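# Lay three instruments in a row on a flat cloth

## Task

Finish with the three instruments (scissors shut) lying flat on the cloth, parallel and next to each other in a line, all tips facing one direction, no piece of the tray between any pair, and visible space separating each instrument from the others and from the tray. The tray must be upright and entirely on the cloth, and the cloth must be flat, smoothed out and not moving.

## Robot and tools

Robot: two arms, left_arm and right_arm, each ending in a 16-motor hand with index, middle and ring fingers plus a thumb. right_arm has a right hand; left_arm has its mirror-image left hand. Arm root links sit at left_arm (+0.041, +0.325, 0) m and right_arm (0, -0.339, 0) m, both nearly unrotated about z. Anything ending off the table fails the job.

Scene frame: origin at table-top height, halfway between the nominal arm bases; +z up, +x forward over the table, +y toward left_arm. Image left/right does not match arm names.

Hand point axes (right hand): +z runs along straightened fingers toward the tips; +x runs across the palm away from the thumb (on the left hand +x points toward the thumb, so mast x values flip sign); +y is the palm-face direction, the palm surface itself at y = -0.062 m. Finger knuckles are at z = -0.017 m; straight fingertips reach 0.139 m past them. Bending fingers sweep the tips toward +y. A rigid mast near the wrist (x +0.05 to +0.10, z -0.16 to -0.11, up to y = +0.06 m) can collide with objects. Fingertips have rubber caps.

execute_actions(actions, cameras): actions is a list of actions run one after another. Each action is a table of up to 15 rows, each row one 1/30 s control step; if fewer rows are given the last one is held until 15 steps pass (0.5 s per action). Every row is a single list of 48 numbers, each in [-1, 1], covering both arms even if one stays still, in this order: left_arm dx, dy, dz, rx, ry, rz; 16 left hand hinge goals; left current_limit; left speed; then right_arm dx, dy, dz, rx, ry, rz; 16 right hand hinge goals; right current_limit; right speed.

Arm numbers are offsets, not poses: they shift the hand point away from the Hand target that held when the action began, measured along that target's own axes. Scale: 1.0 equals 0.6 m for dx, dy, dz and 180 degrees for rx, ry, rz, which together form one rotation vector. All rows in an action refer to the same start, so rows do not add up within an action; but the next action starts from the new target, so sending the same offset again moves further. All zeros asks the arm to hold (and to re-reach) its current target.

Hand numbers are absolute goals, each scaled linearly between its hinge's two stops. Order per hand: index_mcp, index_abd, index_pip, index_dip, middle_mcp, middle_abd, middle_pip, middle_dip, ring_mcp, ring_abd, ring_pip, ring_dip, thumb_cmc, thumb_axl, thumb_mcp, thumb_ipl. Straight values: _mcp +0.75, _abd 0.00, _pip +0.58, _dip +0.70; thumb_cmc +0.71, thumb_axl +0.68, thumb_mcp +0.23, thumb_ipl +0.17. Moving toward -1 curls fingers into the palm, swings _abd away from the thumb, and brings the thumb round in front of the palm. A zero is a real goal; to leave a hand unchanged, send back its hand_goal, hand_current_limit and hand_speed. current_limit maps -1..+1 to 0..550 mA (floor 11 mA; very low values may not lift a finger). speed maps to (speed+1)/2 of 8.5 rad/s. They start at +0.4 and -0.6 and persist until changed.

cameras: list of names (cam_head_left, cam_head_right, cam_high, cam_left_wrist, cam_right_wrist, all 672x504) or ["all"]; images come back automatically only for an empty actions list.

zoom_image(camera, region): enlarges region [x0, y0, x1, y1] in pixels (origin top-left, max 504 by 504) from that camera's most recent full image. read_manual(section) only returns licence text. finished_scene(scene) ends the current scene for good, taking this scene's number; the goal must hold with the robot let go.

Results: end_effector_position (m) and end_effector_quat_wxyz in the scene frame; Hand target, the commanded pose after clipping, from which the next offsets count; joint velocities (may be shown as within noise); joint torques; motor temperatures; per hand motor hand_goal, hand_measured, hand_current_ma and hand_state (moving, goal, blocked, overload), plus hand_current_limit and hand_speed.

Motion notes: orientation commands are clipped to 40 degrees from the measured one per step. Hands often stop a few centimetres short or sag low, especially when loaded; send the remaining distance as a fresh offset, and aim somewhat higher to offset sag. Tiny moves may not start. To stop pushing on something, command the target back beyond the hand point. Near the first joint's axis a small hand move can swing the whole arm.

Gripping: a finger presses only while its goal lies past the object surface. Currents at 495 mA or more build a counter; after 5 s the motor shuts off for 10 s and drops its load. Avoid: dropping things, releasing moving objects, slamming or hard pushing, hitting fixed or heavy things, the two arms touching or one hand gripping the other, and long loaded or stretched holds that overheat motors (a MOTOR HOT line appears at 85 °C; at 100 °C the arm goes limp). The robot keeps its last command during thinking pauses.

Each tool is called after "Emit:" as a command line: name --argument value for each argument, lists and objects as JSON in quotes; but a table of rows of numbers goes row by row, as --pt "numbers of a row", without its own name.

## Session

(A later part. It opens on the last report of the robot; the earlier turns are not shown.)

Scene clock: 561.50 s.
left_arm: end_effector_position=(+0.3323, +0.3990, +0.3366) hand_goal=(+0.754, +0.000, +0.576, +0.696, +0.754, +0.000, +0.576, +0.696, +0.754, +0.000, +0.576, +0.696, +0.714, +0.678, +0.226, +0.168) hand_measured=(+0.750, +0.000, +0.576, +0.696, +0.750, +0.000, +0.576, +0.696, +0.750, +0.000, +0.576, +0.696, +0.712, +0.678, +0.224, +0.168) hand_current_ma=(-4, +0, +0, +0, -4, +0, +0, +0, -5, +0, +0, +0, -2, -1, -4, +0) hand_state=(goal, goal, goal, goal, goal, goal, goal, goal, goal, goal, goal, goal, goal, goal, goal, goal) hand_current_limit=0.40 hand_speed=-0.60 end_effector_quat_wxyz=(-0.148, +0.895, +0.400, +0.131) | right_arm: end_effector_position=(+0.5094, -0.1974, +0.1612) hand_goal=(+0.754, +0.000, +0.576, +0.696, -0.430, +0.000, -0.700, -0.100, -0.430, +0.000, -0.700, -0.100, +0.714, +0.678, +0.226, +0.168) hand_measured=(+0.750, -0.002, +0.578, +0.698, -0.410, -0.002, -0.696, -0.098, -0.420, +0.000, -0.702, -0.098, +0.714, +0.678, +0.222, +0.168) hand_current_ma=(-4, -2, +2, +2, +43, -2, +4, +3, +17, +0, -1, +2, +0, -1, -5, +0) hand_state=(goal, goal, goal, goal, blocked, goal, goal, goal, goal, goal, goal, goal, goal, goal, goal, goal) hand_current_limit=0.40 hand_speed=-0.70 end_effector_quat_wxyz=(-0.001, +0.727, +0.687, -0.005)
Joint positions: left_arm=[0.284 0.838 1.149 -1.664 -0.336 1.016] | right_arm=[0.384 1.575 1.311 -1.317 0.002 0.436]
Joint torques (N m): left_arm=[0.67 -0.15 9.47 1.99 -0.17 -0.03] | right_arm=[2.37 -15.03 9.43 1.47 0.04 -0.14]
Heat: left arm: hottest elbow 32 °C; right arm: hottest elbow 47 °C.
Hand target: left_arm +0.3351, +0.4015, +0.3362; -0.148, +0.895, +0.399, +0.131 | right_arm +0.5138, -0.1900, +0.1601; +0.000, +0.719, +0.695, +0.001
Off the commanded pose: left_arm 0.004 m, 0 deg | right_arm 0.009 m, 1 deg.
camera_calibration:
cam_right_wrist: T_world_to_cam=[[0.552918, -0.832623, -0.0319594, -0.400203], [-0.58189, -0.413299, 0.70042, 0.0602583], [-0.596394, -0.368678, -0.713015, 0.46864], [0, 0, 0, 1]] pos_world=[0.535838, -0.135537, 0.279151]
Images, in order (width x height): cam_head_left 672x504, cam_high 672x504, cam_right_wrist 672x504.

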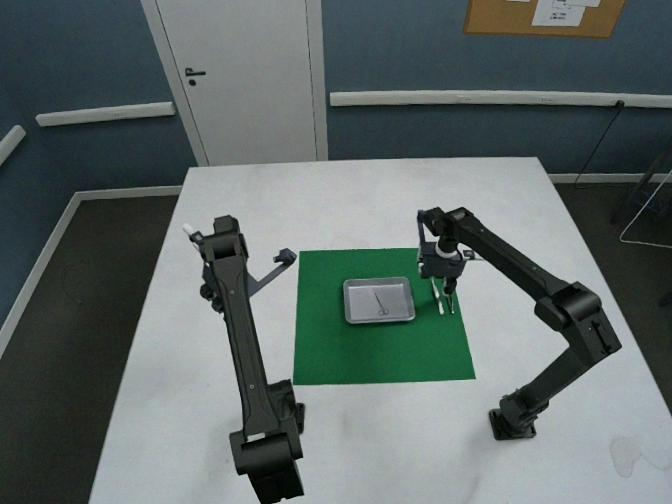

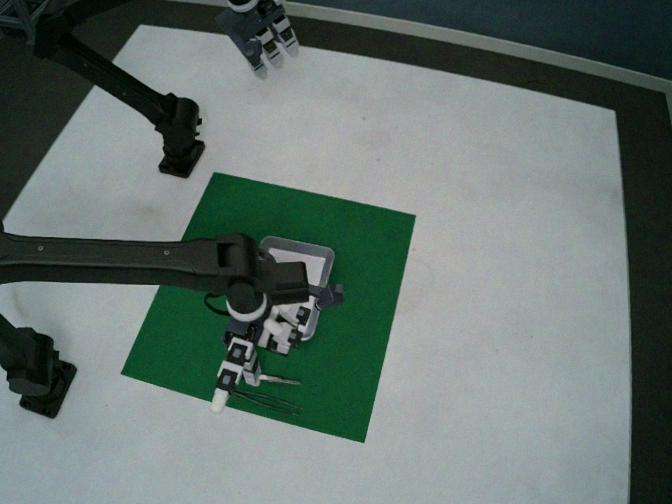

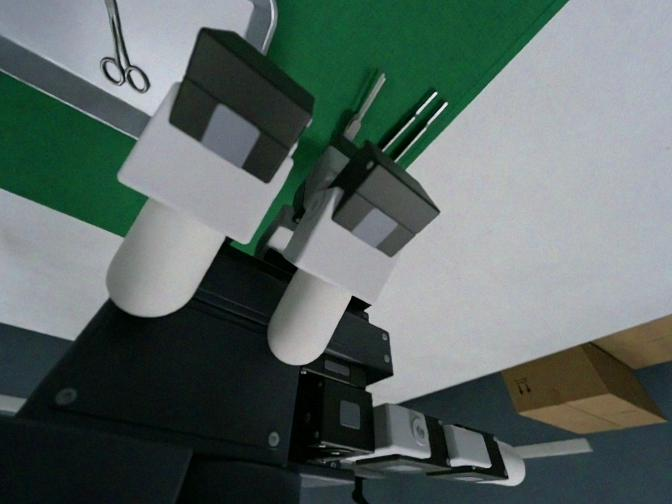

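Emit:
execute_actions --actions '[[[0,0,0,0,0,0,0.754,0,0.576,0.696,0.754,0,0.576,0.696,0.754,0,0.576,0.696,0.714,0.678,0.226,0.168,0.4,-0.6,0.006,0,0,0,0,0,0.754,0,0.576,0.696,0.98,0,0.98,0.98,-0.43,0,-0.7,-0.1,0.714,0.678,0.226,0.168,0.4,-0.6]],[[0,0,0,0,0,0,0.754,0,0.576,0.696,0.754,0,0.576,0.696,0.754,0,0.576,0.696,0.714,0.678,0.226,0.168,0.4,-0.6,0,0,0.025,0,0,0,0.754,0,0.576,0.696,0.98,0,0.98,0.98,-0.43,0,-0.7,-0.1,0.714,0.678,0.226,0.168,0.4,-0.6]],[[0,0,0,0,0,0,0.754,0,0.576,0.696,0.754,0,0.576,0.696,0.754,0,0.576,0.696,0.714,0.678,0.226,0.168,0.4,-0.6,0,0,0.015,0,0,0,0.754,0,0.576,0.696,0.98,0,0.98,0.98,-0.43,0,-0.7,-0.1,0.714,0.678,0.226,0.168,0.4,-0.6]]]' --cameras '["cam_right_wrist", "cam_head_left", "cam_high"]'

Emit:
zoom_image --camera "cam_right_wrist" --region '[280, 40, 440, 200]'

Emit:
zoom_image --camera "cam_high" --region '[220, 350, 320, 430]'

Scene clock: 573.87 s.
left_arm: end_effector_position=(+0.3323, +0.3990, +0.3366) hand_goal=(+0.754, +0.000, +0.576, +0.696, +0.754, +0.000, +0.576, +0.696, +0.754, +0.000, +0.576, +0.696, +0.714, +0.678, +0.226, +0.168) hand_measured=(+0.750, +0.000, +0.576, +0.696, +0.750, +0.000, +0.576, +0.696, +0.750, +0.000, +0.576, +0.696, +0.712, +0.678, +0.224, +0.168) hand_current_ma=(-4, +0, +0, +0, -4, +0, +0, +0, -5, +0, +0, +0, -2, -1, -4, +0) hand_state=(goal, goal, goal, goal, goal, goal, goal, goal, goal, goal, goal, goal, goal, goal, goal, goal) hand_current_limit=0.40 hand_speed=-0.60 end_effector_quat_wxyz=(-0.148, +0.895, +0.400, +0.131) | right_arm: end_effector_position=(+0.5116, -0.1933, +0.1423) hand_goal=(+0.754, +0.000, +0.576, +0.696, +0.980, +0.000, +0.980, +0.980, -0.430, +0.000, -0.700, -0.100, +0.714, +0.678, +0.226, +0.168) hand_measured=(+0.750, -0.002, +0.578, +0.698, +0.968, -0.002, +0.972, +0.976, -0.420, +0.000, -0.702, -0.098, +0.714, +0.678, +0.222, +0.168) hand_current_ma=(-4, -2, +2, +2, -21, -2, -9, -3, +17, +0, -1, +2, +0, -1, -5, +0) hand_state=(goal, goal, goal, goal, goal, goal, goal, goal, goal, goal, goal, goal, goal, goal, goal, goal) hand_current_limit=0.40 hand_speed=-0.60 end_effector_quat_wxyz=(+0.001, +0.725, +0.689, +0.000)
Joint positions: left_arm=[0.284 0.838 1.149 -1.664 -0.336 1.016] | right_arm=[0.389 1.591 1.277 -1.255 0.002 0.436]
Joint torques (N m): left_arm=[0.73 -0.21 9.5 1.95 -0.17 -0.03] | right_arm=[2.43 -14.45 8.8 1.43 0.01 -0.09]
Heat: left arm: hottest elbow 32 °C; right arm: hottest elbow 46 °C.
Hand target: left_arm +0.3351, +0.4015, +0.3362; -0.148, +0.895, +0.399, +0.131 | right_arm +0.5140, -0.1863, +0.1362; +0.000, +0.719, +0.695, +0.001
Off the commanded pose: left_arm 0.004 m, 0 deg | right_arm 0.010 m, 1 deg.
camera_calibration:
cam_right_wrist: T_world_to_cam=[[0.558011, -0.829303, -0.0296773, -0.400857], [-0.586843, -0.419648, 0.692467, 0.0789063], [-0.586719, -0.368988, -0.720839, 0.454148], [0, 0, 0, 1]] pos_world=[0.536446, -0.131744, 0.260831]
Images, in order (width x height): cam_head_left 672x504, cam_high 672x504, cam_right_wrist 672x504.

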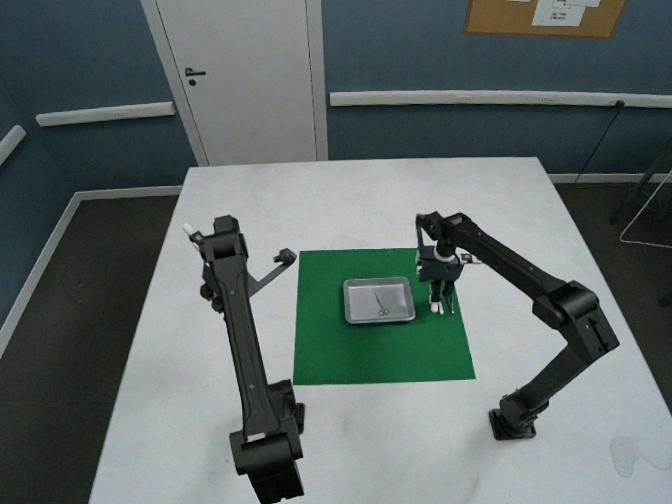

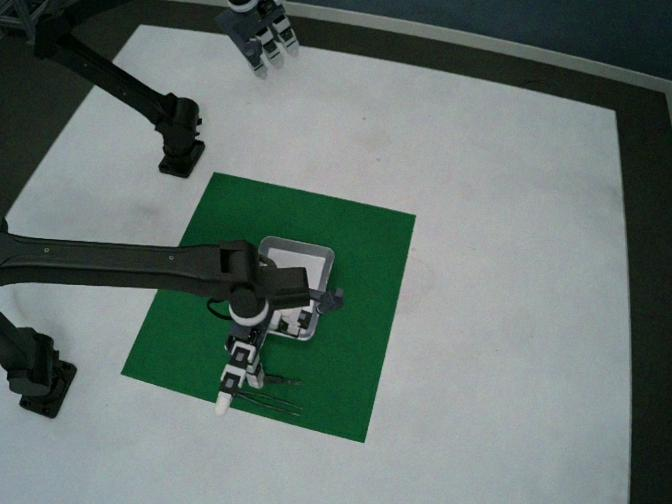

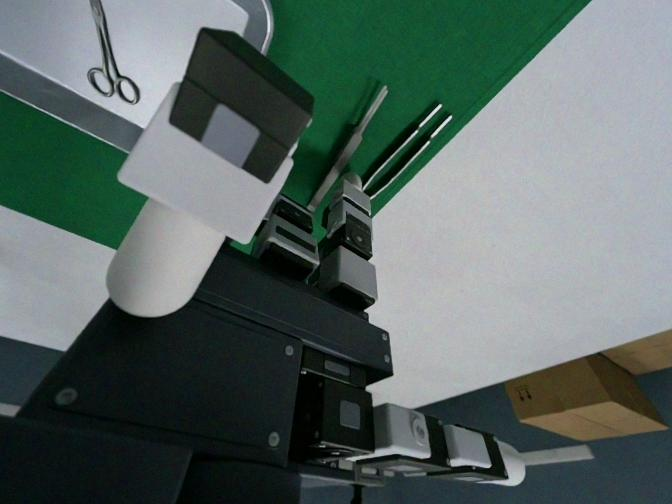

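Scaled by 3.150 from the camera's 672x504 image, which has a finer 960x720 frame.

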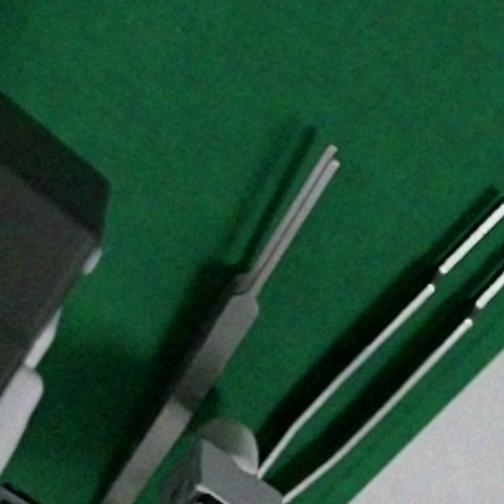

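Scaled by 5.040 from the camera's 672x504 image, which has a finer 960x720 frame.

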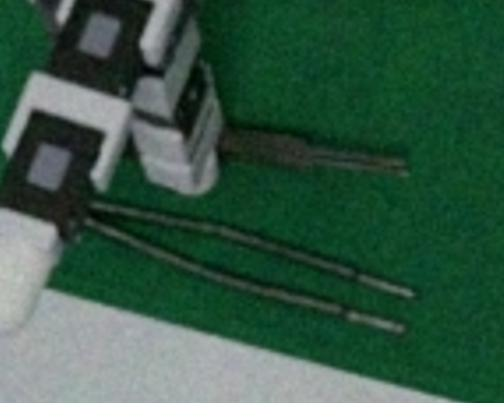

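Emit:
execute_actions --actions '[[[0,0,0,0,0,0,0.754,0,0.576,0.696,0.754,0,0.576,0.696,0.754,0,0.576,0.696,0.714,0.678,0.226,0.168,0.4,-0.6,0.002,0,0.014,0,0,0,0.754,0,0.576,0.696,0.98,0,0.98,0.98,-0.43,0,-0.7,-0.1,0.714,0.678,0.226,0.168,0.4,-0.6]],[[0,0,0,0,0,0,0.754,0,0.576,0.696,0.754,0,0.576,0.696,0.754,0,0.576,0.696,0.714,0.678,0.226,0.168,0.4,-0.6,0.01,0,0,0,0,0,0.754,0,0.576,0.696,0.98,0,0.98,0.98,-0.43,0,-0.7,-0.1,0.714,0.678,0.226,0.168,0.4,-0.6]],[[0,0,0,0,0,0,0.754,0,0.576,0.696,0.754,0,0.576,0.696,0.754,0,0.576,0.696,0.714,0.678,0.226,0.168,0.4,-0.6,0.01,0,0,0,0,0,0.754,0,0.576,0.696,0.98,0,0.98,0.98,-0.43,0,-0.7,-0.1,0.714,0.678,0.226,0.168,0.4,-0.6]]]' --cameras '["cam_right_wrist", "cam_high"]'

Emit:
zoom_image --camera "cam_right_wrist" --region '[280, 40, 440, 200]'

Emit:
zoom_image --camera "cam_high" --region '[220, 350, 320, 430]'

Scene clock: 581.47 s.
left_arm: end_effector_position=(+0.3323, +0.3990, +0.3366) hand_goal=(+0.754, +0.000, +0.576, +0.696, +0.754, +0.000, +0.576, +0.696, +0.754, +0.000, +0.576, +0.696, +0.714, +0.678, +0.226, +0.168) hand_measured=(+0.750, +0.000, +0.576, +0.696, +0.750, +0.000, +0.576, +0.696, +0.750, +0.000, +0.576, +0.696, +0.712, +0.678, +0.224, +0.168) hand_current_ma=(-4, +0, +0, +0, -4, +0, +0, +0, -5, +0, +0, +0, -2, -1, -4, +0) hand_state=(goal, goal, goal, goal, goal, goal, goal, goal, goal, goal, goal, goal, goal, goal, goal, goal) hand_current_limit=0.40 hand_speed=-0.60 end_effector_quat_wxyz=(-0.148, +0.895, +0.400, +0.131) | right_arm: end_effector_position=(+0.5080, -0.1803, +0.1285) hand_goal=(+0.754, +0.000, +0.576, +0.696, +0.980, +0.000, +0.980, +0.980, -0.430, +0.000, -0.700, -0.100, +0.714, +0.678, +0.226, +0.168) hand_measured=(+0.750, +0.000, +0.578, +0.698, +0.968, -0.002, +0.974, +0.976, -0.420, +0.000, -0.702, -0.098, +0.714, +0.678, +0.222, +0.168) hand_current_ma=(-4, +0, +1, +2, -21, -2, -9, -3, +17, +0, -1, +2, +0, -1, -5, +0) hand_state=(goal, goal, goal, goal, goal, goal, goal, goal, goal, goal, goal, goal, goal, goal, goal, goal) hand_current_limit=0.40 hand_speed=-0.60 end_effector_quat_wxyz=(-0.001, +0.717, +0.697, -0.005)
Joint positions: left_arm=[0.284 0.838 1.149 -1.664 -0.336 1.016] | right_arm=[0.415 1.61 1.264 -1.234 0.002 0.44]
Joint torques (N m): left_arm=[0.73 -0.15 9.44 1.94 -0.18 -0.03] | right_arm=[2.37 -14.56 9.94 1.28 0.01 0.12]
Motor temperatures (°C): left_arm=[27 29 32 26 26 27] | right_arm=[27 32 46 24 27 26]
Heat: left arm: hottest elbow 32 °C; right arm: hottest elbow 46 °C.
Hand target: left_arm +0.3351, +0.4015, +0.3362; -0.148, +0.895, +0.399, +0.131 | right_arm +0.5144, -0.1730, +0.1278; +0.000, +0.719, +0.695, +0.001
Off the commanded pose: left_arm 0.004 m, 0 deg | right_arm 0.010 m, 1 deg.
camera_calibration:
cam_right_wrist: T_world_to_cam=[[0.575263, -0.817347, -0.0318828, -0.394786], [-0.570718, -0.428993, 0.700175, 0.0809589], [-0.585964, -0.384589, -0.713259, 0.442648], [0, 0, 0, 1]] pos_world=[0.532686, -0.117709, 0.24645]
Images, in order (width x height): cam_high 672x504, cam_right_wrist 672x504.

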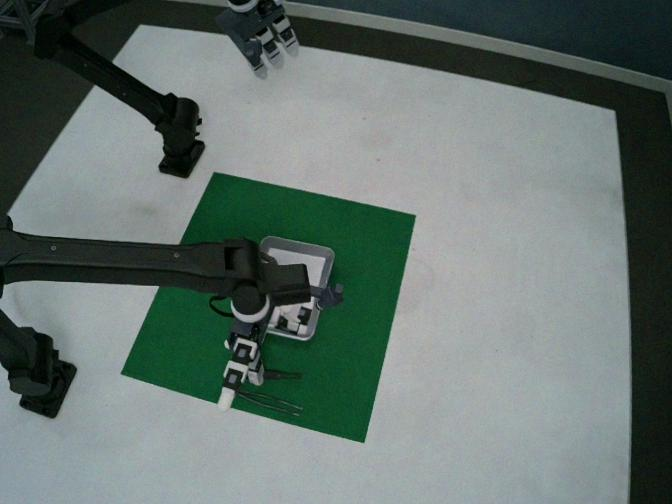

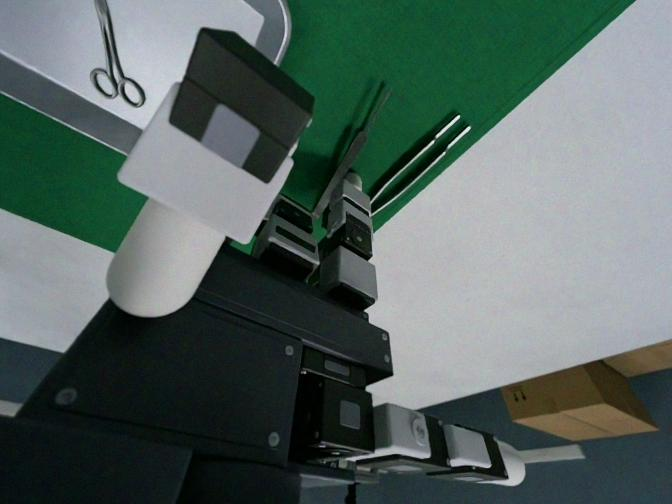

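Scaled by 3.150 from the camera's 672x504 image, which has a finer 960x720 frame.

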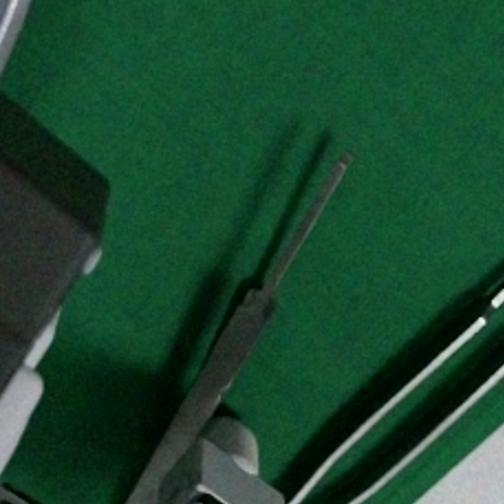

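Scaled by 5.040 from the camera's 672x504 image, which has a finer 960x720 frame.

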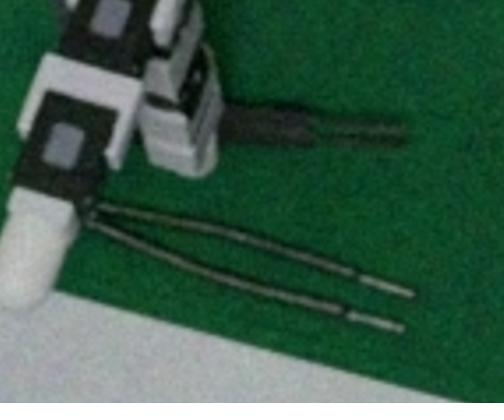

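Emit:
execute_actions --actions '[[[0,0,0,0,0,0,0.754,0,0.576,0.696,0.754,0,0.576,0.696,0.754,0,0.576,0.696,0.714,0.678,0.226,0.168,0.4,-0.6,0.012,0,-0.004,0,0,0,0.754,0,0.576,0.696,0.98,0,0.98,0.98,-0.43,0,-0.7,-0.1,0.714,0.678,0.226,0.168,0.4,-0.6]]]' --cameras '["cam_right_wrist", "cam_high"]'

Emit:
zoom_image --camera "cam_right_wrist" --region '[280, 40, 440, 200]'

Emit:
zoom_image --camera "cam_high" --region '[220, 350, 320, 430]'

Scene clock: 585.37 s.
left_arm: end_effector_position=(+0.3323, +0.3990, +0.3366) hand_goal=(+0.754, +0.000, +0.576, +0.696, +0.754, +0.000, +0.576, +0.696, +0.754, +0.000, +0.576, +0.696, +0.714, +0.678, +0.226, +0.168) hand_measured=(+0.750, +0.000, +0.576, +0.696, +0.750, +0.000, +0.576, +0.696, +0.750, +0.000, +0.576, +0.696, +0.712, +0.678, +0.224, +0.168) hand_current_ma=(-4, +0, +0, +0, -4, +0, +0, +0, -5, +0, +0, +0, -2, -1, -4, +0) hand_state=(goal, goal, goal, goal, goal, goal, goal, goal, goal, goal, goal, goal, goal, goal, goal, goal) hand_current_limit=0.40 hand_speed=-0.60 end_effector_quat_wxyz=(-0.148, +0.895, +0.400, +0.131) | right_arm: end_effector_position=(+0.5057, -0.1753, +0.1274) hand_goal=(+0.754, +0.000, +0.576, +0.696, +0.980, +0.000, +0.980, +0.980, -0.430, +0.000, -0.700, -0.100, +0.714, +0.678, +0.226, +0.168) hand_measured=(+0.750, +0.004, +0.576, +0.696, +0.968, -0.002, +0.974, +0.976, -0.420, +0.000, -0.702, -0.098, +0.714, +0.678, +0.222, +0.168) hand_current_ma=(-5, +5, -1, +0, -21, -2, -9, -3, +17, +0, -1, +2, +0, -1, -5, +0) hand_state=(goal, goal, goal, goal, goal, goal, goal, goal, goal, goal, goal, goal, goal, goal, goal, goal) hand_current_limit=0.40 hand_speed=-0.60 end_effector_quat_wxyz=(-0.001, +0.718, +0.696, -0.006)
Joint positions: left_arm=[0.284 0.838 1.149 -1.664 -0.336 1.016] | right_arm=[0.428 1.612 1.264 -1.234 0.002 0.454]
Joint torques (N m): left_arm=[0.56 -0.21 9.46 1.96 -0.16 -0.02] | right_arm=[2.37 -13.98 10.93 0.84 0 0.09]
Heat: left arm: hottest elbow 32 °C; right arm: hottest elbow 46 °C.
Hand target: left_arm +0.3351, +0.4015, +0.3362; -0.148, +0.895, +0.399, +0.131 | right_arm +0.5147, -0.1660, +0.1302; +0.000, +0.719, +0.695, +0.001
Off the commanded pose: left_arm 0.004 m, 0 deg | right_arm 0.013 m, 1 deg.
camera_calibration:
cam_right_wrist: T_world_to_cam=[[0.574208, -0.818092, -0.0317893, -0.389051], [-0.569949, -0.427312, 0.701828, 0.0822194], [-0.587744, -0.384877, -0.711637, 0.443097], [0, 0, 0, 1]] pos_world=[0.530685, -0.112608, 0.245253]
Images, in order (width x height): cam_high 672x504, cam_right_wrist 672x504.

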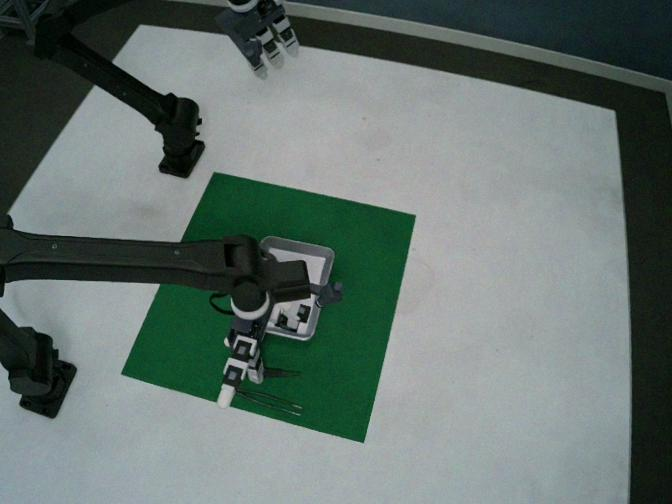

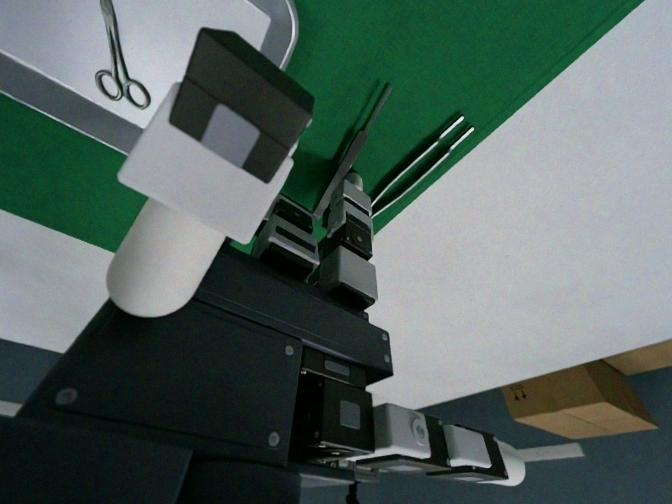

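Scaled by 3.150 from the camera's 672x504 image, which has a finer 960x720 frame.

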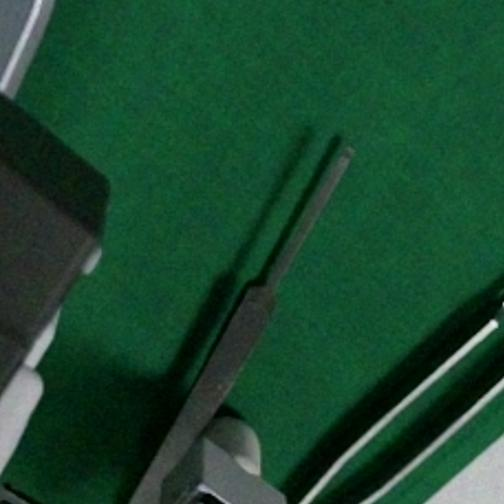

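Scaled by 5.040 from the camera's 672x504 image, which has a finer 960x720 frame.

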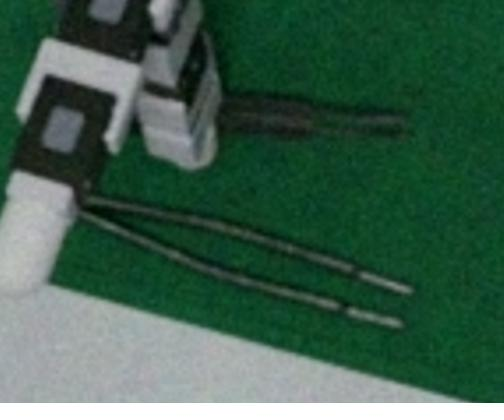

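Emit:
execute_actions --actions '[[[0,0,0,0,0,0,0.754,0,0.576,0.696,0.754,0,0.576,0.696,0.754,0,0.576,0.696,0.714,0.678,0.226,0.168,0.4,-0.6,0,0,-0.014,0,0,0,0.754,0,0.576,0.696,0.98,0,0.98,0.98,-0.43,0,-0.7,-0.1,0.714,0.678,0.226,0.168,0.4,-0.6]],[[0,0,0,0,0,0,0.754,0,0.576,0.696,0.754,0,0.576,0.696,0.754,0,0.576,0.696,0.714,0.678,0.226,0.168,0.4,-0.6,0.014,0,0,0,0,0,0.754,0,0.576,0.696,0.98,0,0.98,0.98,-0.43,0,-0.7,-0.1,0.714,0.678,0.226,0.168,0.4,-0.6]]]' --cameras '["cam_right_wrist", "cam_high"]'

Emit:
zoom_image --camera "cam_right_wrist" --region '[280, 40, 440, 200]'

Emit:
zoom_image --camera "cam_high" --region '[220, 350, 320, 430]'

Scene clock: 590.97 s.
left_arm: end_effector_position=(+0.3323, +0.3990, +0.3366) hand_goal=(+0.754, +0.000, +0.576, +0.696, +0.754, +0.000, +0.576, +0.696, +0.754, +0.000, +0.576, +0.696, +0.714, +0.678, +0.226, +0.168) hand_measured=(+0.750, +0.000, +0.576, +0.696, +0.750, +0.000, +0.576, +0.696, +0.750, +0.000, +0.576, +0.696, +0.712, +0.678, +0.224, +0.168) hand_current_ma=(-4, +0, +0, +0, -4, +0, +0, +0, -5, +0, +0, +0, -2, -1, -4, +0) hand_state=(goal, goal, goal, goal, goal, goal, goal, goal, goal, goal, goal, goal, goal, goal, goal, goal) hand_current_limit=0.40 hand_speed=-0.60 end_effector_quat_wxyz=(-0.148, +0.895, +0.400, +0.131) | right_arm: end_effector_position=(+0.5036, -0.1669, +0.1290) hand_goal=(+0.754, +0.000, +0.576, +0.696, +0.980, +0.000, +0.980, +0.980, -0.430, +0.000, -0.700, -0.100, +0.714, +0.678, +0.226, +0.168) hand_measured=(+0.748, +0.004, +0.572, +0.696, +0.968, -0.002, +0.974, +0.976, -0.420, +0.000, -0.702, -0.098, +0.714, +0.678, +0.222, +0.168) hand_current_ma=(-10, +4, -4, +0, -21, -2, -9, -3, +17, +0, -1, +2, +0, -1, -5, +0) hand_state=(goal, goal, goal, goal, goal, goal, goal, goal, goal, goal, goal, goal, goal, goal, goal, goal) hand_current_limit=0.40 hand_speed=-0.60 end_effector_quat_wxyz=(-0.001, +0.717, +0.697, -0.007)
Joint positions: left_arm=[0.284 0.838 1.149 -1.664 -0.336 1.016] | right_arm=[0.445 1.616 1.273 -1.243 0.002 0.469]
Joint torques (N m): left_arm=[0.67 -0.21 9.43 1.94 -0.18 -0.03] | right_arm=[2.61 -14.74 12.31 0.25 0 0.1]
Heat: left arm: hottest elbow 32 °C; right arm: hottest elbow 46 °C.
Hand target: left_arm +0.3351, +0.4015, +0.3362; -0.148, +0.895, +0.399, +0.131 | right_arm +0.5150, -0.1575, +0.1386; +0.000, +0.719, +0.695, +0.001
Off the commanded pose: left_arm 0.004 m, 0 deg | right_arm 0.018 m, 1 deg.
camera_calibration:
cam_right_wrist: T_world_to_cam=[[0.57612, -0.816721, -0.0324342, -0.381591], [-0.567185, -0.428039, 0.703622, 0.0818372], [-0.588546, -0.386975, -0.709834, 0.446043], [0, 0, 0, 1]] pos_world=[0.528776, -0.104017, 0.246657]
Images, in order (width x height): cam_high 672x504, cam_right_wrist 672x504.

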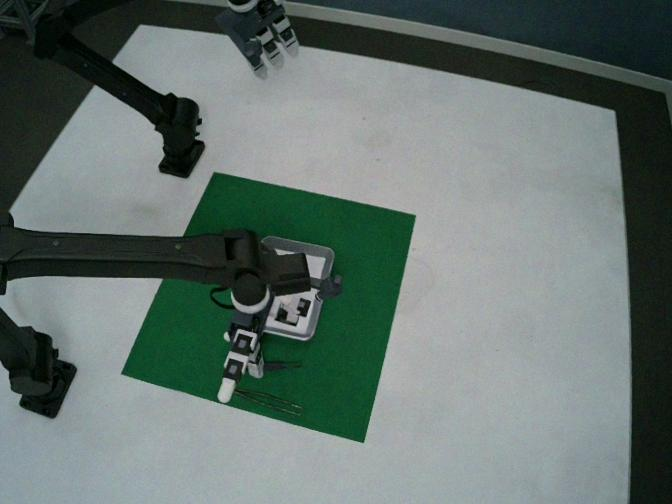

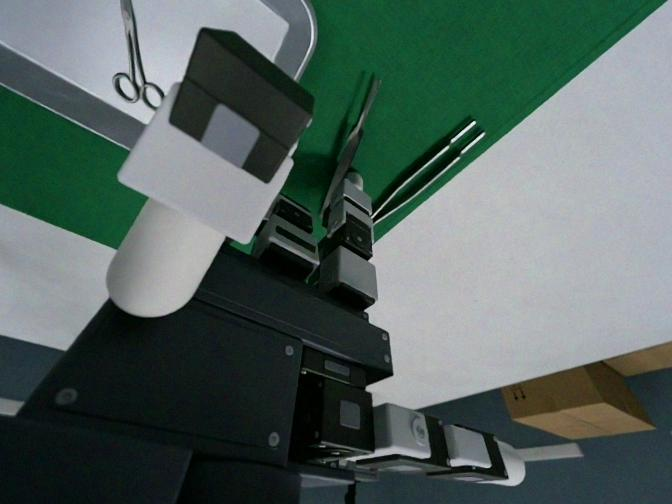

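Scaled by 3.150 from the camera's 672x504 image, which has a finer 960x720 frame.

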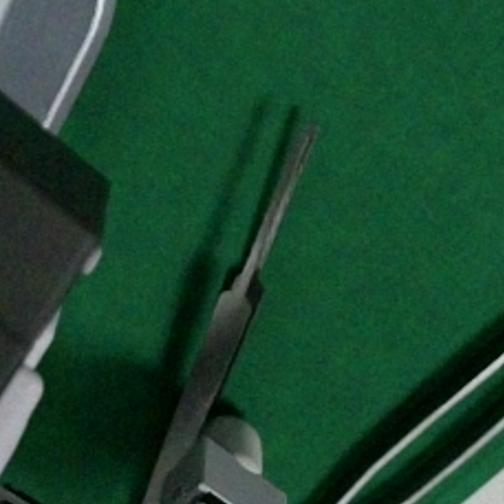

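Scaled by 5.040 from the camera's 672x504 image, which has a finer 960x720 frame.

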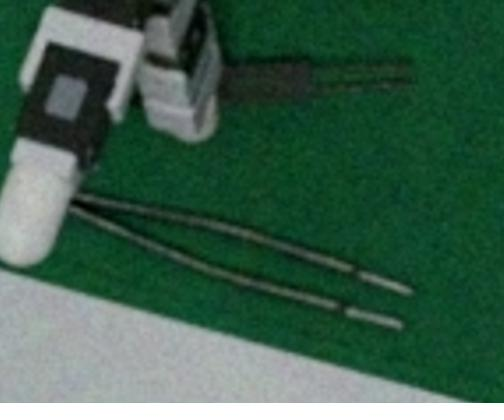

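Emit:
execute_actions --actions '[[[0,0,0,0,0,0,0.754,0,0.576,0.696,0.754,0,0.576,0.696,0.754,0,0.576,0.696,0.714,0.678,0.226,0.168,0.4,-0.6,-0.008,0,-0.04,0,0,0,0.754,0,0.576,0.696,0.98,0,0.98,0.98,-0.43,0,-0.7,-0.1,0.714,0.678,0.226,0.168,0.4,-0.6]],[[0,0,0,0,0,0,0.754,0,0.576,0.696,0.754,0,0.576,0.696,0.754,0,0.576,0.696,0.714,0.678,0.226,0.168,0.4,-0.6,0.029,-0.01,-0.08,0,0,-0.09,0.411,0.05,0.971,0.986,0.89,-0.08,0.577,0.087,-0.43,0,-0.7,-0.1,0.714,0.678,0.226,0.168,0.4,-0.6]],[[0,0,0,0,0,0,0.754,0,0.576,0.696,0.754,0,0.576,0.696,0.754,0,0.576,0.696,0.714,0.678,0.226,0.168,0.4,-0.6,0,0,0,0,0,0,0.411,0.05,0.971,0.986,0.89,-0.08,0.577,0.087,-0.43,0,-0.7,-0.1,0.714,0.678,0.226,0.168,0.4,-0.6]]]' --cameras '["cam_right_wrist", "cam_high"]'

Emit:
zoom_image --camera "cam_right_wrist" --region '[280, 40, 440, 200]'

Emit:
zoom_image --camera "cam_high" --region '[210, 330, 330, 430]'

Scene clock: 632.40 s.
left_arm: end_effector_position=(+0.3323, +0.3990, +0.3366) hand_goal=(+0.754, +0.000, +0.576, +0.696, +0.754, +0.000, +0.576, +0.696, +0.754, +0.000, +0.576, +0.696, +0.714, +0.678, +0.226, +0.168) hand_measured=(+0.750, +0.000, +0.576, +0.696, +0.750, +0.000, +0.576, +0.696, +0.750, +0.000, +0.576, +0.696, +0.712, +0.678, +0.224, +0.168) hand_current_ma=(-4, +0, +0, +0, -4, +0, +0, +0, -5, +0, +0, +0, -2, -1, -4, +0) hand_state=(goal, goal, goal, goal, goal, goal, goal, goal, goal, goal, goal, goal, goal, goal, goal, goal) hand_current_limit=0.40 hand_speed=-0.60 end_effector_quat_wxyz=(-0.148, +0.895, +0.400, +0.131) | right_arm: end_effector_position=(+0.4978, -0.1484, +0.2000) hand_goal=(+0.412, +0.050, +0.972, +0.986, +0.890, -0.080, +0.578, +0.088, -0.430, +0.000, -0.700, -0.100, +0.714, +0.678, +0.226, +0.168) hand_measured=(+0.416, +0.046, +0.968, +0.984, +0.888, -0.076, +0.580, +0.092, -0.420, +0.000, -0.702, -0.098, +0.714, +0.678, +0.222, +0.168) hand_current_ma=(+6, -3, -4, -3, -2, +3, +2, +4, +17, +0, -1, +2, +0, -1, -5, +0) hand_state=(goal, goal, goal, goal, goal, goal, goal, goal, goal, goal, goal, goal, goal, goal, goal, goal) hand_current_limit=0.40 hand_speed=-0.60 end_effector_quat_wxyz=(-0.002, +0.617, +0.787, -0.007)
Joint positions: left_arm=[0.284 0.838 1.149 -1.664 -0.336 1.016] | right_arm=[0.445 1.542 1.378 -1.42 0.003 0.202]
Joint torques (N m): left_arm=[0.73 -0.09 9.42 1.94 -0.17 -0.02] | right_arm=[1.2 -14.27 12.51 0.38 -0.05 -0.17]
Heat: left arm: hottest elbow 32 °C; right arm: hottest elbow 45 °C.
Hand target: left_arm +0.3351, +0.4015, +0.3362; -0.148, +0.895, +0.399, +0.131 | right_arm +0.5093, -0.1448, +0.2105; +0.000, +0.614, +0.789, +0.001
Off the commanded pose: left_arm 0.004 m, 0 deg | right_arm 0.016 m, 1 deg.
camera_calibration:
cam_right_wrist: T_world_to_cam=[[0.771598, -0.635152, -0.0349082, -0.43064], [-0.432774, -0.56438, 0.70298, -0.0505382], [-0.466201, -0.527311, -0.710352, 0.418623], [0, 0, 0, 1]] pos_world=[0.505572, -0.0813004, 0.317864]
Images, in order (width x height): cam_high 672x504, cam_right_wrist 672x504.

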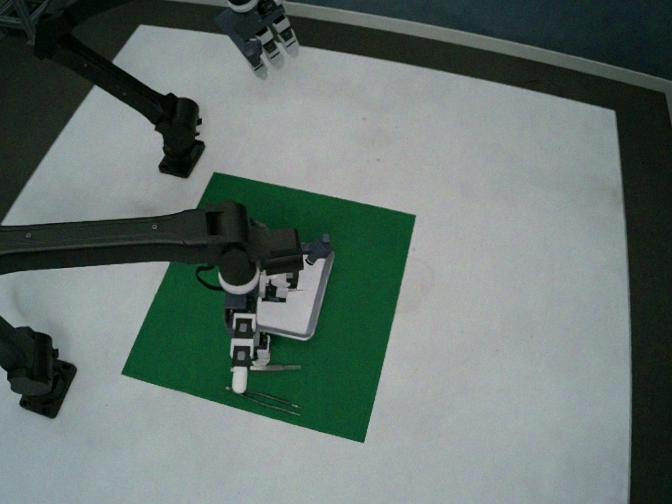

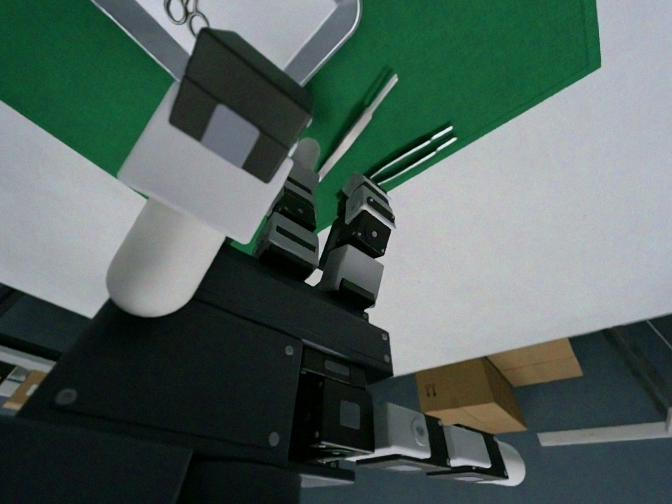

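Scaled by 3.150 from the camera's 672x504 image, which has a finer 960x720 frame.

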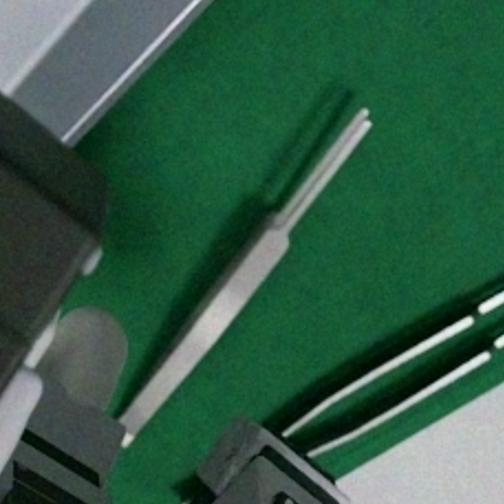

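Scaled by 4.200 from the camera's 672x504 image, which has a finer 960x720 frame.

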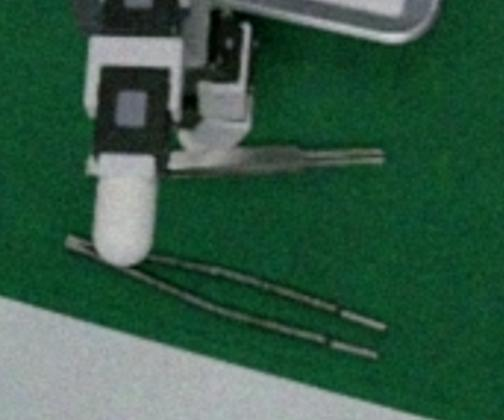

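Emit:
execute_actions --actions '[[[0,0,0,0,0,0,0.754,0,0.576,0.696,0.754,0,0.576,0.696,0.754,0,0.576,0.696,0.714,0.678,0.226,0.168,0.4,-0.6,-0.016,-0.004,0.06,0,0,0,0.411,0.05,0.971,0.986,0.89,-0.08,0.577,0.087,-0.43,0,-0.7,-0.1,0.714,0.678,0.226,0.168,0.4,-0.6]],[[0,0,0,0,0,0,0.754,0,0.576,0.696,0.754,0,0.576,0.696,0.754,0,0.576,0.696,0.714,0.678,0.226,0.168,0.4,-0.6,0,0,0.06,0,0,0,0.411,0.05,0.971,0.986,0.89,-0.08,0.577,0.087,-0.43,0,-0.7,-0.1,0.714,0.678,0.226,0.168,0.4,-0.6]]]' --cameras '["cam_right_wrist", "cam_high"]'

Emit:
zoom_image --camera "cam_right_wrist" --region '[280, 40, 440, 200]'

Emit:
zoom_image --camera "cam_high" --region '[210, 330, 330, 430]'

Scene clock: 644.40 s.
left_arm: end_effector_position=(+0.3323, +0.3990, +0.3366) hand_goal=(+0.754, +0.000, +0.576, +0.696, +0.754, +0.000, +0.576, +0.696, +0.754, +0.000, +0.576, +0.696, +0.714, +0.678, +0.226, +0.168) hand_measured=(+0.750, +0.000, +0.576, +0.696, +0.750, +0.000, +0.576, +0.696, +0.750, +0.000, +0.576, +0.696, +0.712, +0.678, +0.224, +0.168) hand_current_ma=(-4, +0, +0, +0, -4, +0, +0, +0, -5, +0, +0, +0, -2, -1, -4, +0) hand_state=(goal, goal, goal, goal, goal, goal, goal, goal, goal, goal, goal, goal, goal, goal, goal, goal) hand_current_limit=0.40 hand_speed=-0.60 end_effector_quat_wxyz=(-0.148, +0.895, +0.400, +0.131) | right_arm: end_effector_position=(+0.5032, -0.1552, +0.1388) hand_goal=(+0.412, +0.050, +0.972, +0.986, +0.890, -0.080, +0.578, +0.088, -0.430, +0.000, -0.700, -0.100, +0.714, +0.678, +0.226, +0.168) hand_measured=(+0.416, +0.048, +0.968, +0.984, +0.888, -0.076, +0.580, +0.092, -0.420, +0.000, -0.702, -0.098, +0.714, +0.678, +0.222, +0.168) hand_current_ma=(+5, -2, -3, -3, -2, +3, +2, +4, +17, +0, -1, +2, +0, -1, -5, +0) hand_state=(goal, goal, goal, goal, goal, goal, goal, goal, goal, goal, goal, goal, goal, goal, goal, goal) hand_current_limit=0.40 hand_speed=-0.60 end_effector_quat_wxyz=(-0.001, +0.617, +0.787, -0.006)
Joint positions: left_arm=[0.284 0.838 1.149 -1.664 -0.336 1.016] | right_arm=[0.426 1.584 1.262 -1.259 0.003 0.181]
Joint torques (N m): left_arm=[0.73 -0.38 9.43 2 -0.16 -0.02] | right_arm=[1.32 -15.56 9.18 1.43 -0.02 -0.17]
Heat: left arm: hottest elbow 32 °C; right arm: hottest elbow 47 °C.
Hand target: left_arm +0.3351, +0.4015, +0.3362; -0.148, +0.895, +0.399, +0.131 | right_arm +0.5094, -0.1546, +0.1386; +0.000, +0.614, +0.789, +0.001
Off the commanded pose: left_arm 0.004 m, 0 deg | right_arm 0.006 m, 1 deg.
camera_calibration:
cam_right_wrist: T_world_to_cam=[[0.772369, -0.634239, -0.0344513, -0.441651], [-0.433573, -0.566084, 0.701116, -0.00864596], [-0.464177, -0.526583, -0.712215, 0.373361], [0, 0, 0, 1]] pos_world=[0.510675, -0.0884006, 0.25676]
Images, in order (width x height): cam_high 672x504, cam_right_wrist 672x504.

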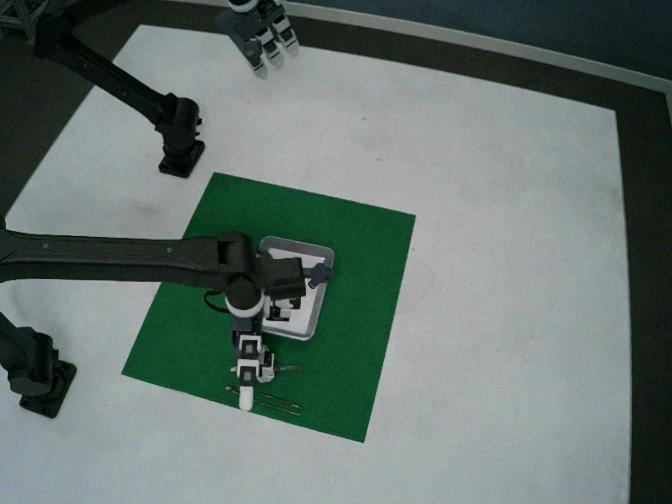

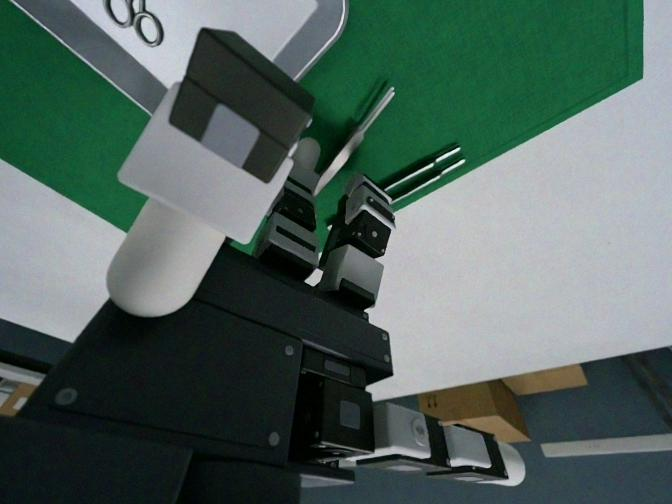

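Scaled by 3.150 from the camera's 672x504 image, which has a finer 960x720 frame.

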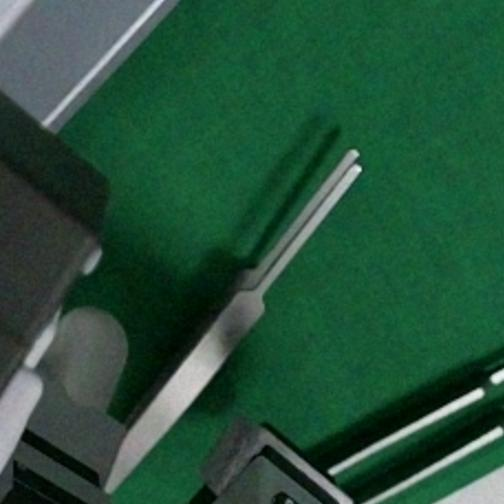

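Scaled by 4.200 from the camera's 672x504 image, which has a finer 960x720 frame.

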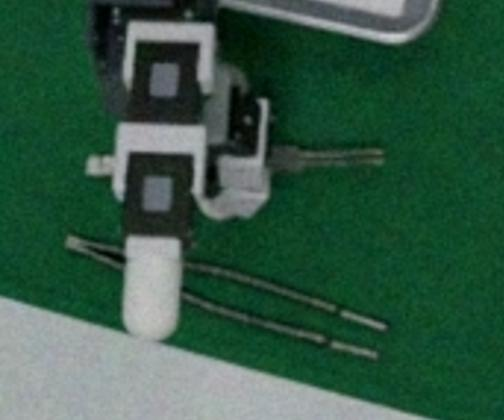

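Emit:
execute_actions --actions '[[[0,0,0,0,0,0,0.754,0,0.576,0.696,0.754,0,0.576,0.696,0.754,0,0.576,0.696,0.714,0.678,0.226,0.168,0.4,-0.6,-0.006,0,0.027,0,0,-0.01,0.411,0.05,0.971,0.986,0.89,-0.08,0.577,0.087,-0.43,0,-0.7,-0.1,0.714,0.678,0.226,0.168,0.4,-0.6]],[[0,0,0,0,0,0,0.754,0,0.576,0.696,0.754,0,0.576,0.696,0.754,0,0.576,0.696,0.714,0.678,0.226,0.168,0.4,-0.6,0,0,0,0,0,0,0.411,-0.2,0.971,0.986,0.89,0.2,0.577,0.087,-0.43,0,-0.7,-0.1,0.714,0.678,0.226,0.168,0.4,-0.85]],[[0,0,0,0,0,0,0.754,0,0.576,0.696,0.754,0,0.576,0.696,0.754,0,0.576,0.696,0.714,0.678,0.226,0.168,0.4,-0.6,0,0,0,0,0,0,0.411,-0.2,0.971,0.986,0.89,0.2,0.577,0.087,-0.43,0,-0.7,-0.1,0.714,0.678,0.226,0.168,0.4,-0.85]]]' --cameras '["cam_right_wrist", "cam_high"]'

Emit:
zoom_image --camera "cam_right_wrist" --region '[280, 40, 440, 200]'

Emit:
zoom_image --camera "cam_high" --region '[210, 330, 330, 430]'

Scene clock: 652.90 s.
left_arm: end_effector_position=(+0.3323, +0.3990, +0.3366) hand_goal=(+0.754, +0.000, +0.576, +0.696, +0.754, +0.000, +0.576, +0.696, +0.754, +0.000, +0.576, +0.696, +0.714, +0.678, +0.226, +0.168) hand_measured=(+0.750, +0.000, +0.576, +0.696, +0.750, +0.000, +0.576, +0.696, +0.750, +0.000, +0.576, +0.696, +0.712, +0.678, +0.224, +0.168) hand_current_ma=(-4, +0, +0, +0, -4, +0, +0, +0, -5, +0, +0, +0, -2, -1, -4, +0) hand_state=(goal, goal, goal, goal, goal, goal, goal, goal, goal, goal, goal, goal, goal, goal, goal, goal) hand_current_limit=0.40 hand_speed=-0.60 end_effector_quat_wxyz=(-0.148, +0.895, +0.400, +0.131) | right_arm: end_effector_position=(+0.5053, -0.1572, +0.1280) hand_goal=(+0.412, -0.200, +0.972, +0.986, +0.890, +0.200, +0.578, +0.088, -0.430, +0.000, -0.700, -0.100, +0.714, +0.678, +0.226, +0.168) hand_measured=(+0.414, -0.124, +0.970, +0.984, +0.888, +0.092, +0.580, +0.090, -0.420, +0.000, -0.702, -0.098, +0.714, +0.678, +0.222, +0.168) hand_current_ma=(+2, +188, -1, -1, -2, -304, +2, +2, +17, +0, -1, +2, +0, -1, -5, +0) hand_state=(goal, blocked, goal, goal, goal, blocked, goal, goal, goal, goal, goal, goal, goal, goal, goal, goal) hand_current_limit=0.40 hand_speed=-0.85 end_effector_quat_wxyz=(+0.001, +0.604, +0.797, +0.000)
Joint positions: left_arm=[0.284 0.838 1.149 -1.664 -0.336 1.016] | right_arm=[0.415 1.587 1.233 -1.216 0.002 0.137]
Joint torques (N m): left_arm=[0.79 -0.44 9.44 1.96 -0.16 -0.03] | right_arm=[1.03 -14.39 8.77 1.46 -0.05 -0.18]
Heat: left arm: hottest elbow 32 °C; right arm: hottest elbow 46 °C.
Hand target: left_arm +0.3351, +0.4015, +0.3362; -0.148, +0.895, +0.399, +0.131 | right_arm +0.5103, -0.1582, +0.1223; +0.000, +0.602, +0.799, +0.001
Off the commanded pose: left_arm 0.004 m, 0 deg | right_arm 0.008 m, 0 deg.
camera_calibration:
cam_right_wrist: T_world_to_cam=[[0.793111, -0.608354, -0.0296646, -0.451982], [-0.421768, -0.583692, 0.693841, -0.00910803], [-0.439416, -0.537782, -0.719517, 0.35235], [0, 0, 0, 1]] pos_world=[0.509459, -0.0907941, 0.246433]
Images, in order (width x height): cam_high 672x504, cam_right_wrist 672x504.

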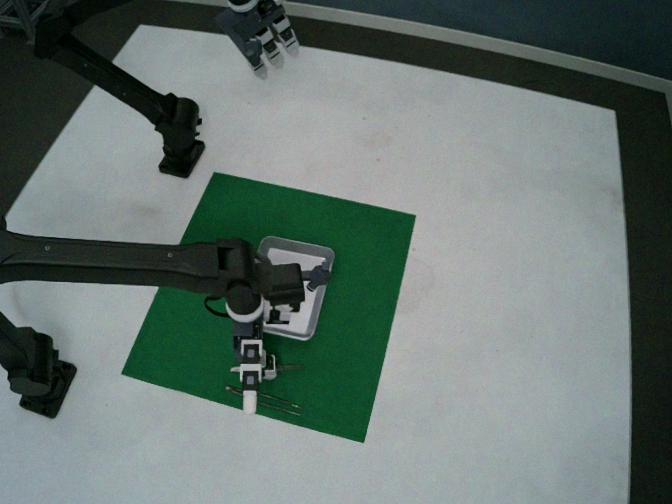

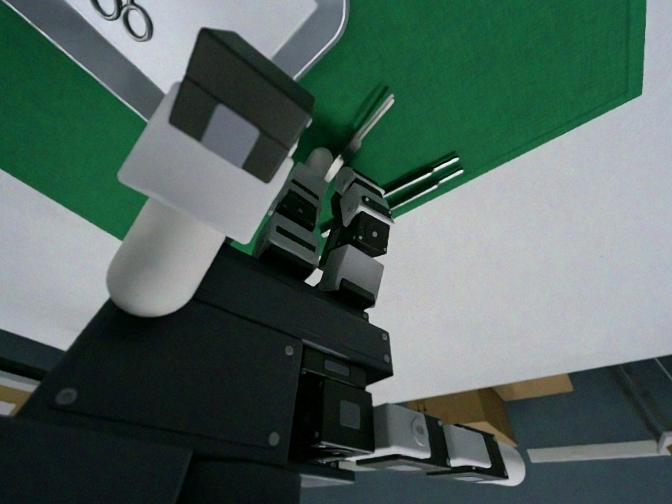

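Scaled by 3.150 from the camera's 672x504 image, which has a finer 960x720 frame.

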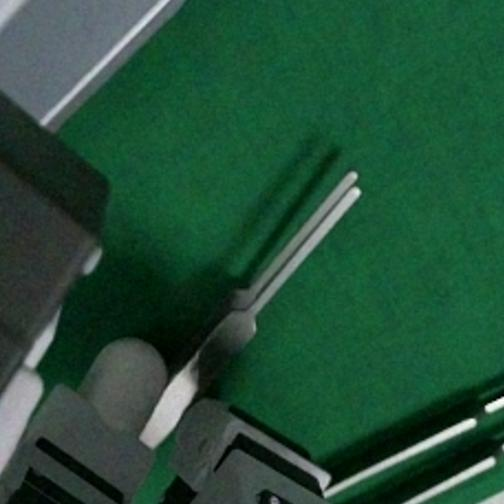

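Scaled by 4.200 from the camera's 672x504 image, which has a finer 960x720 frame.

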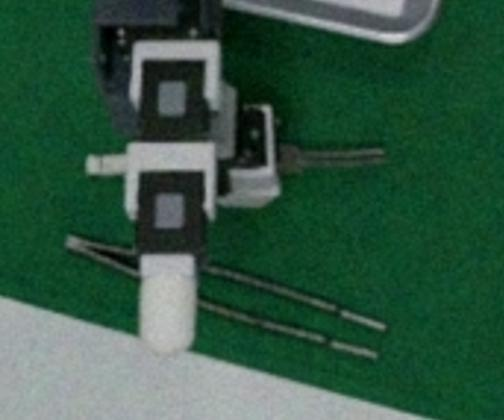

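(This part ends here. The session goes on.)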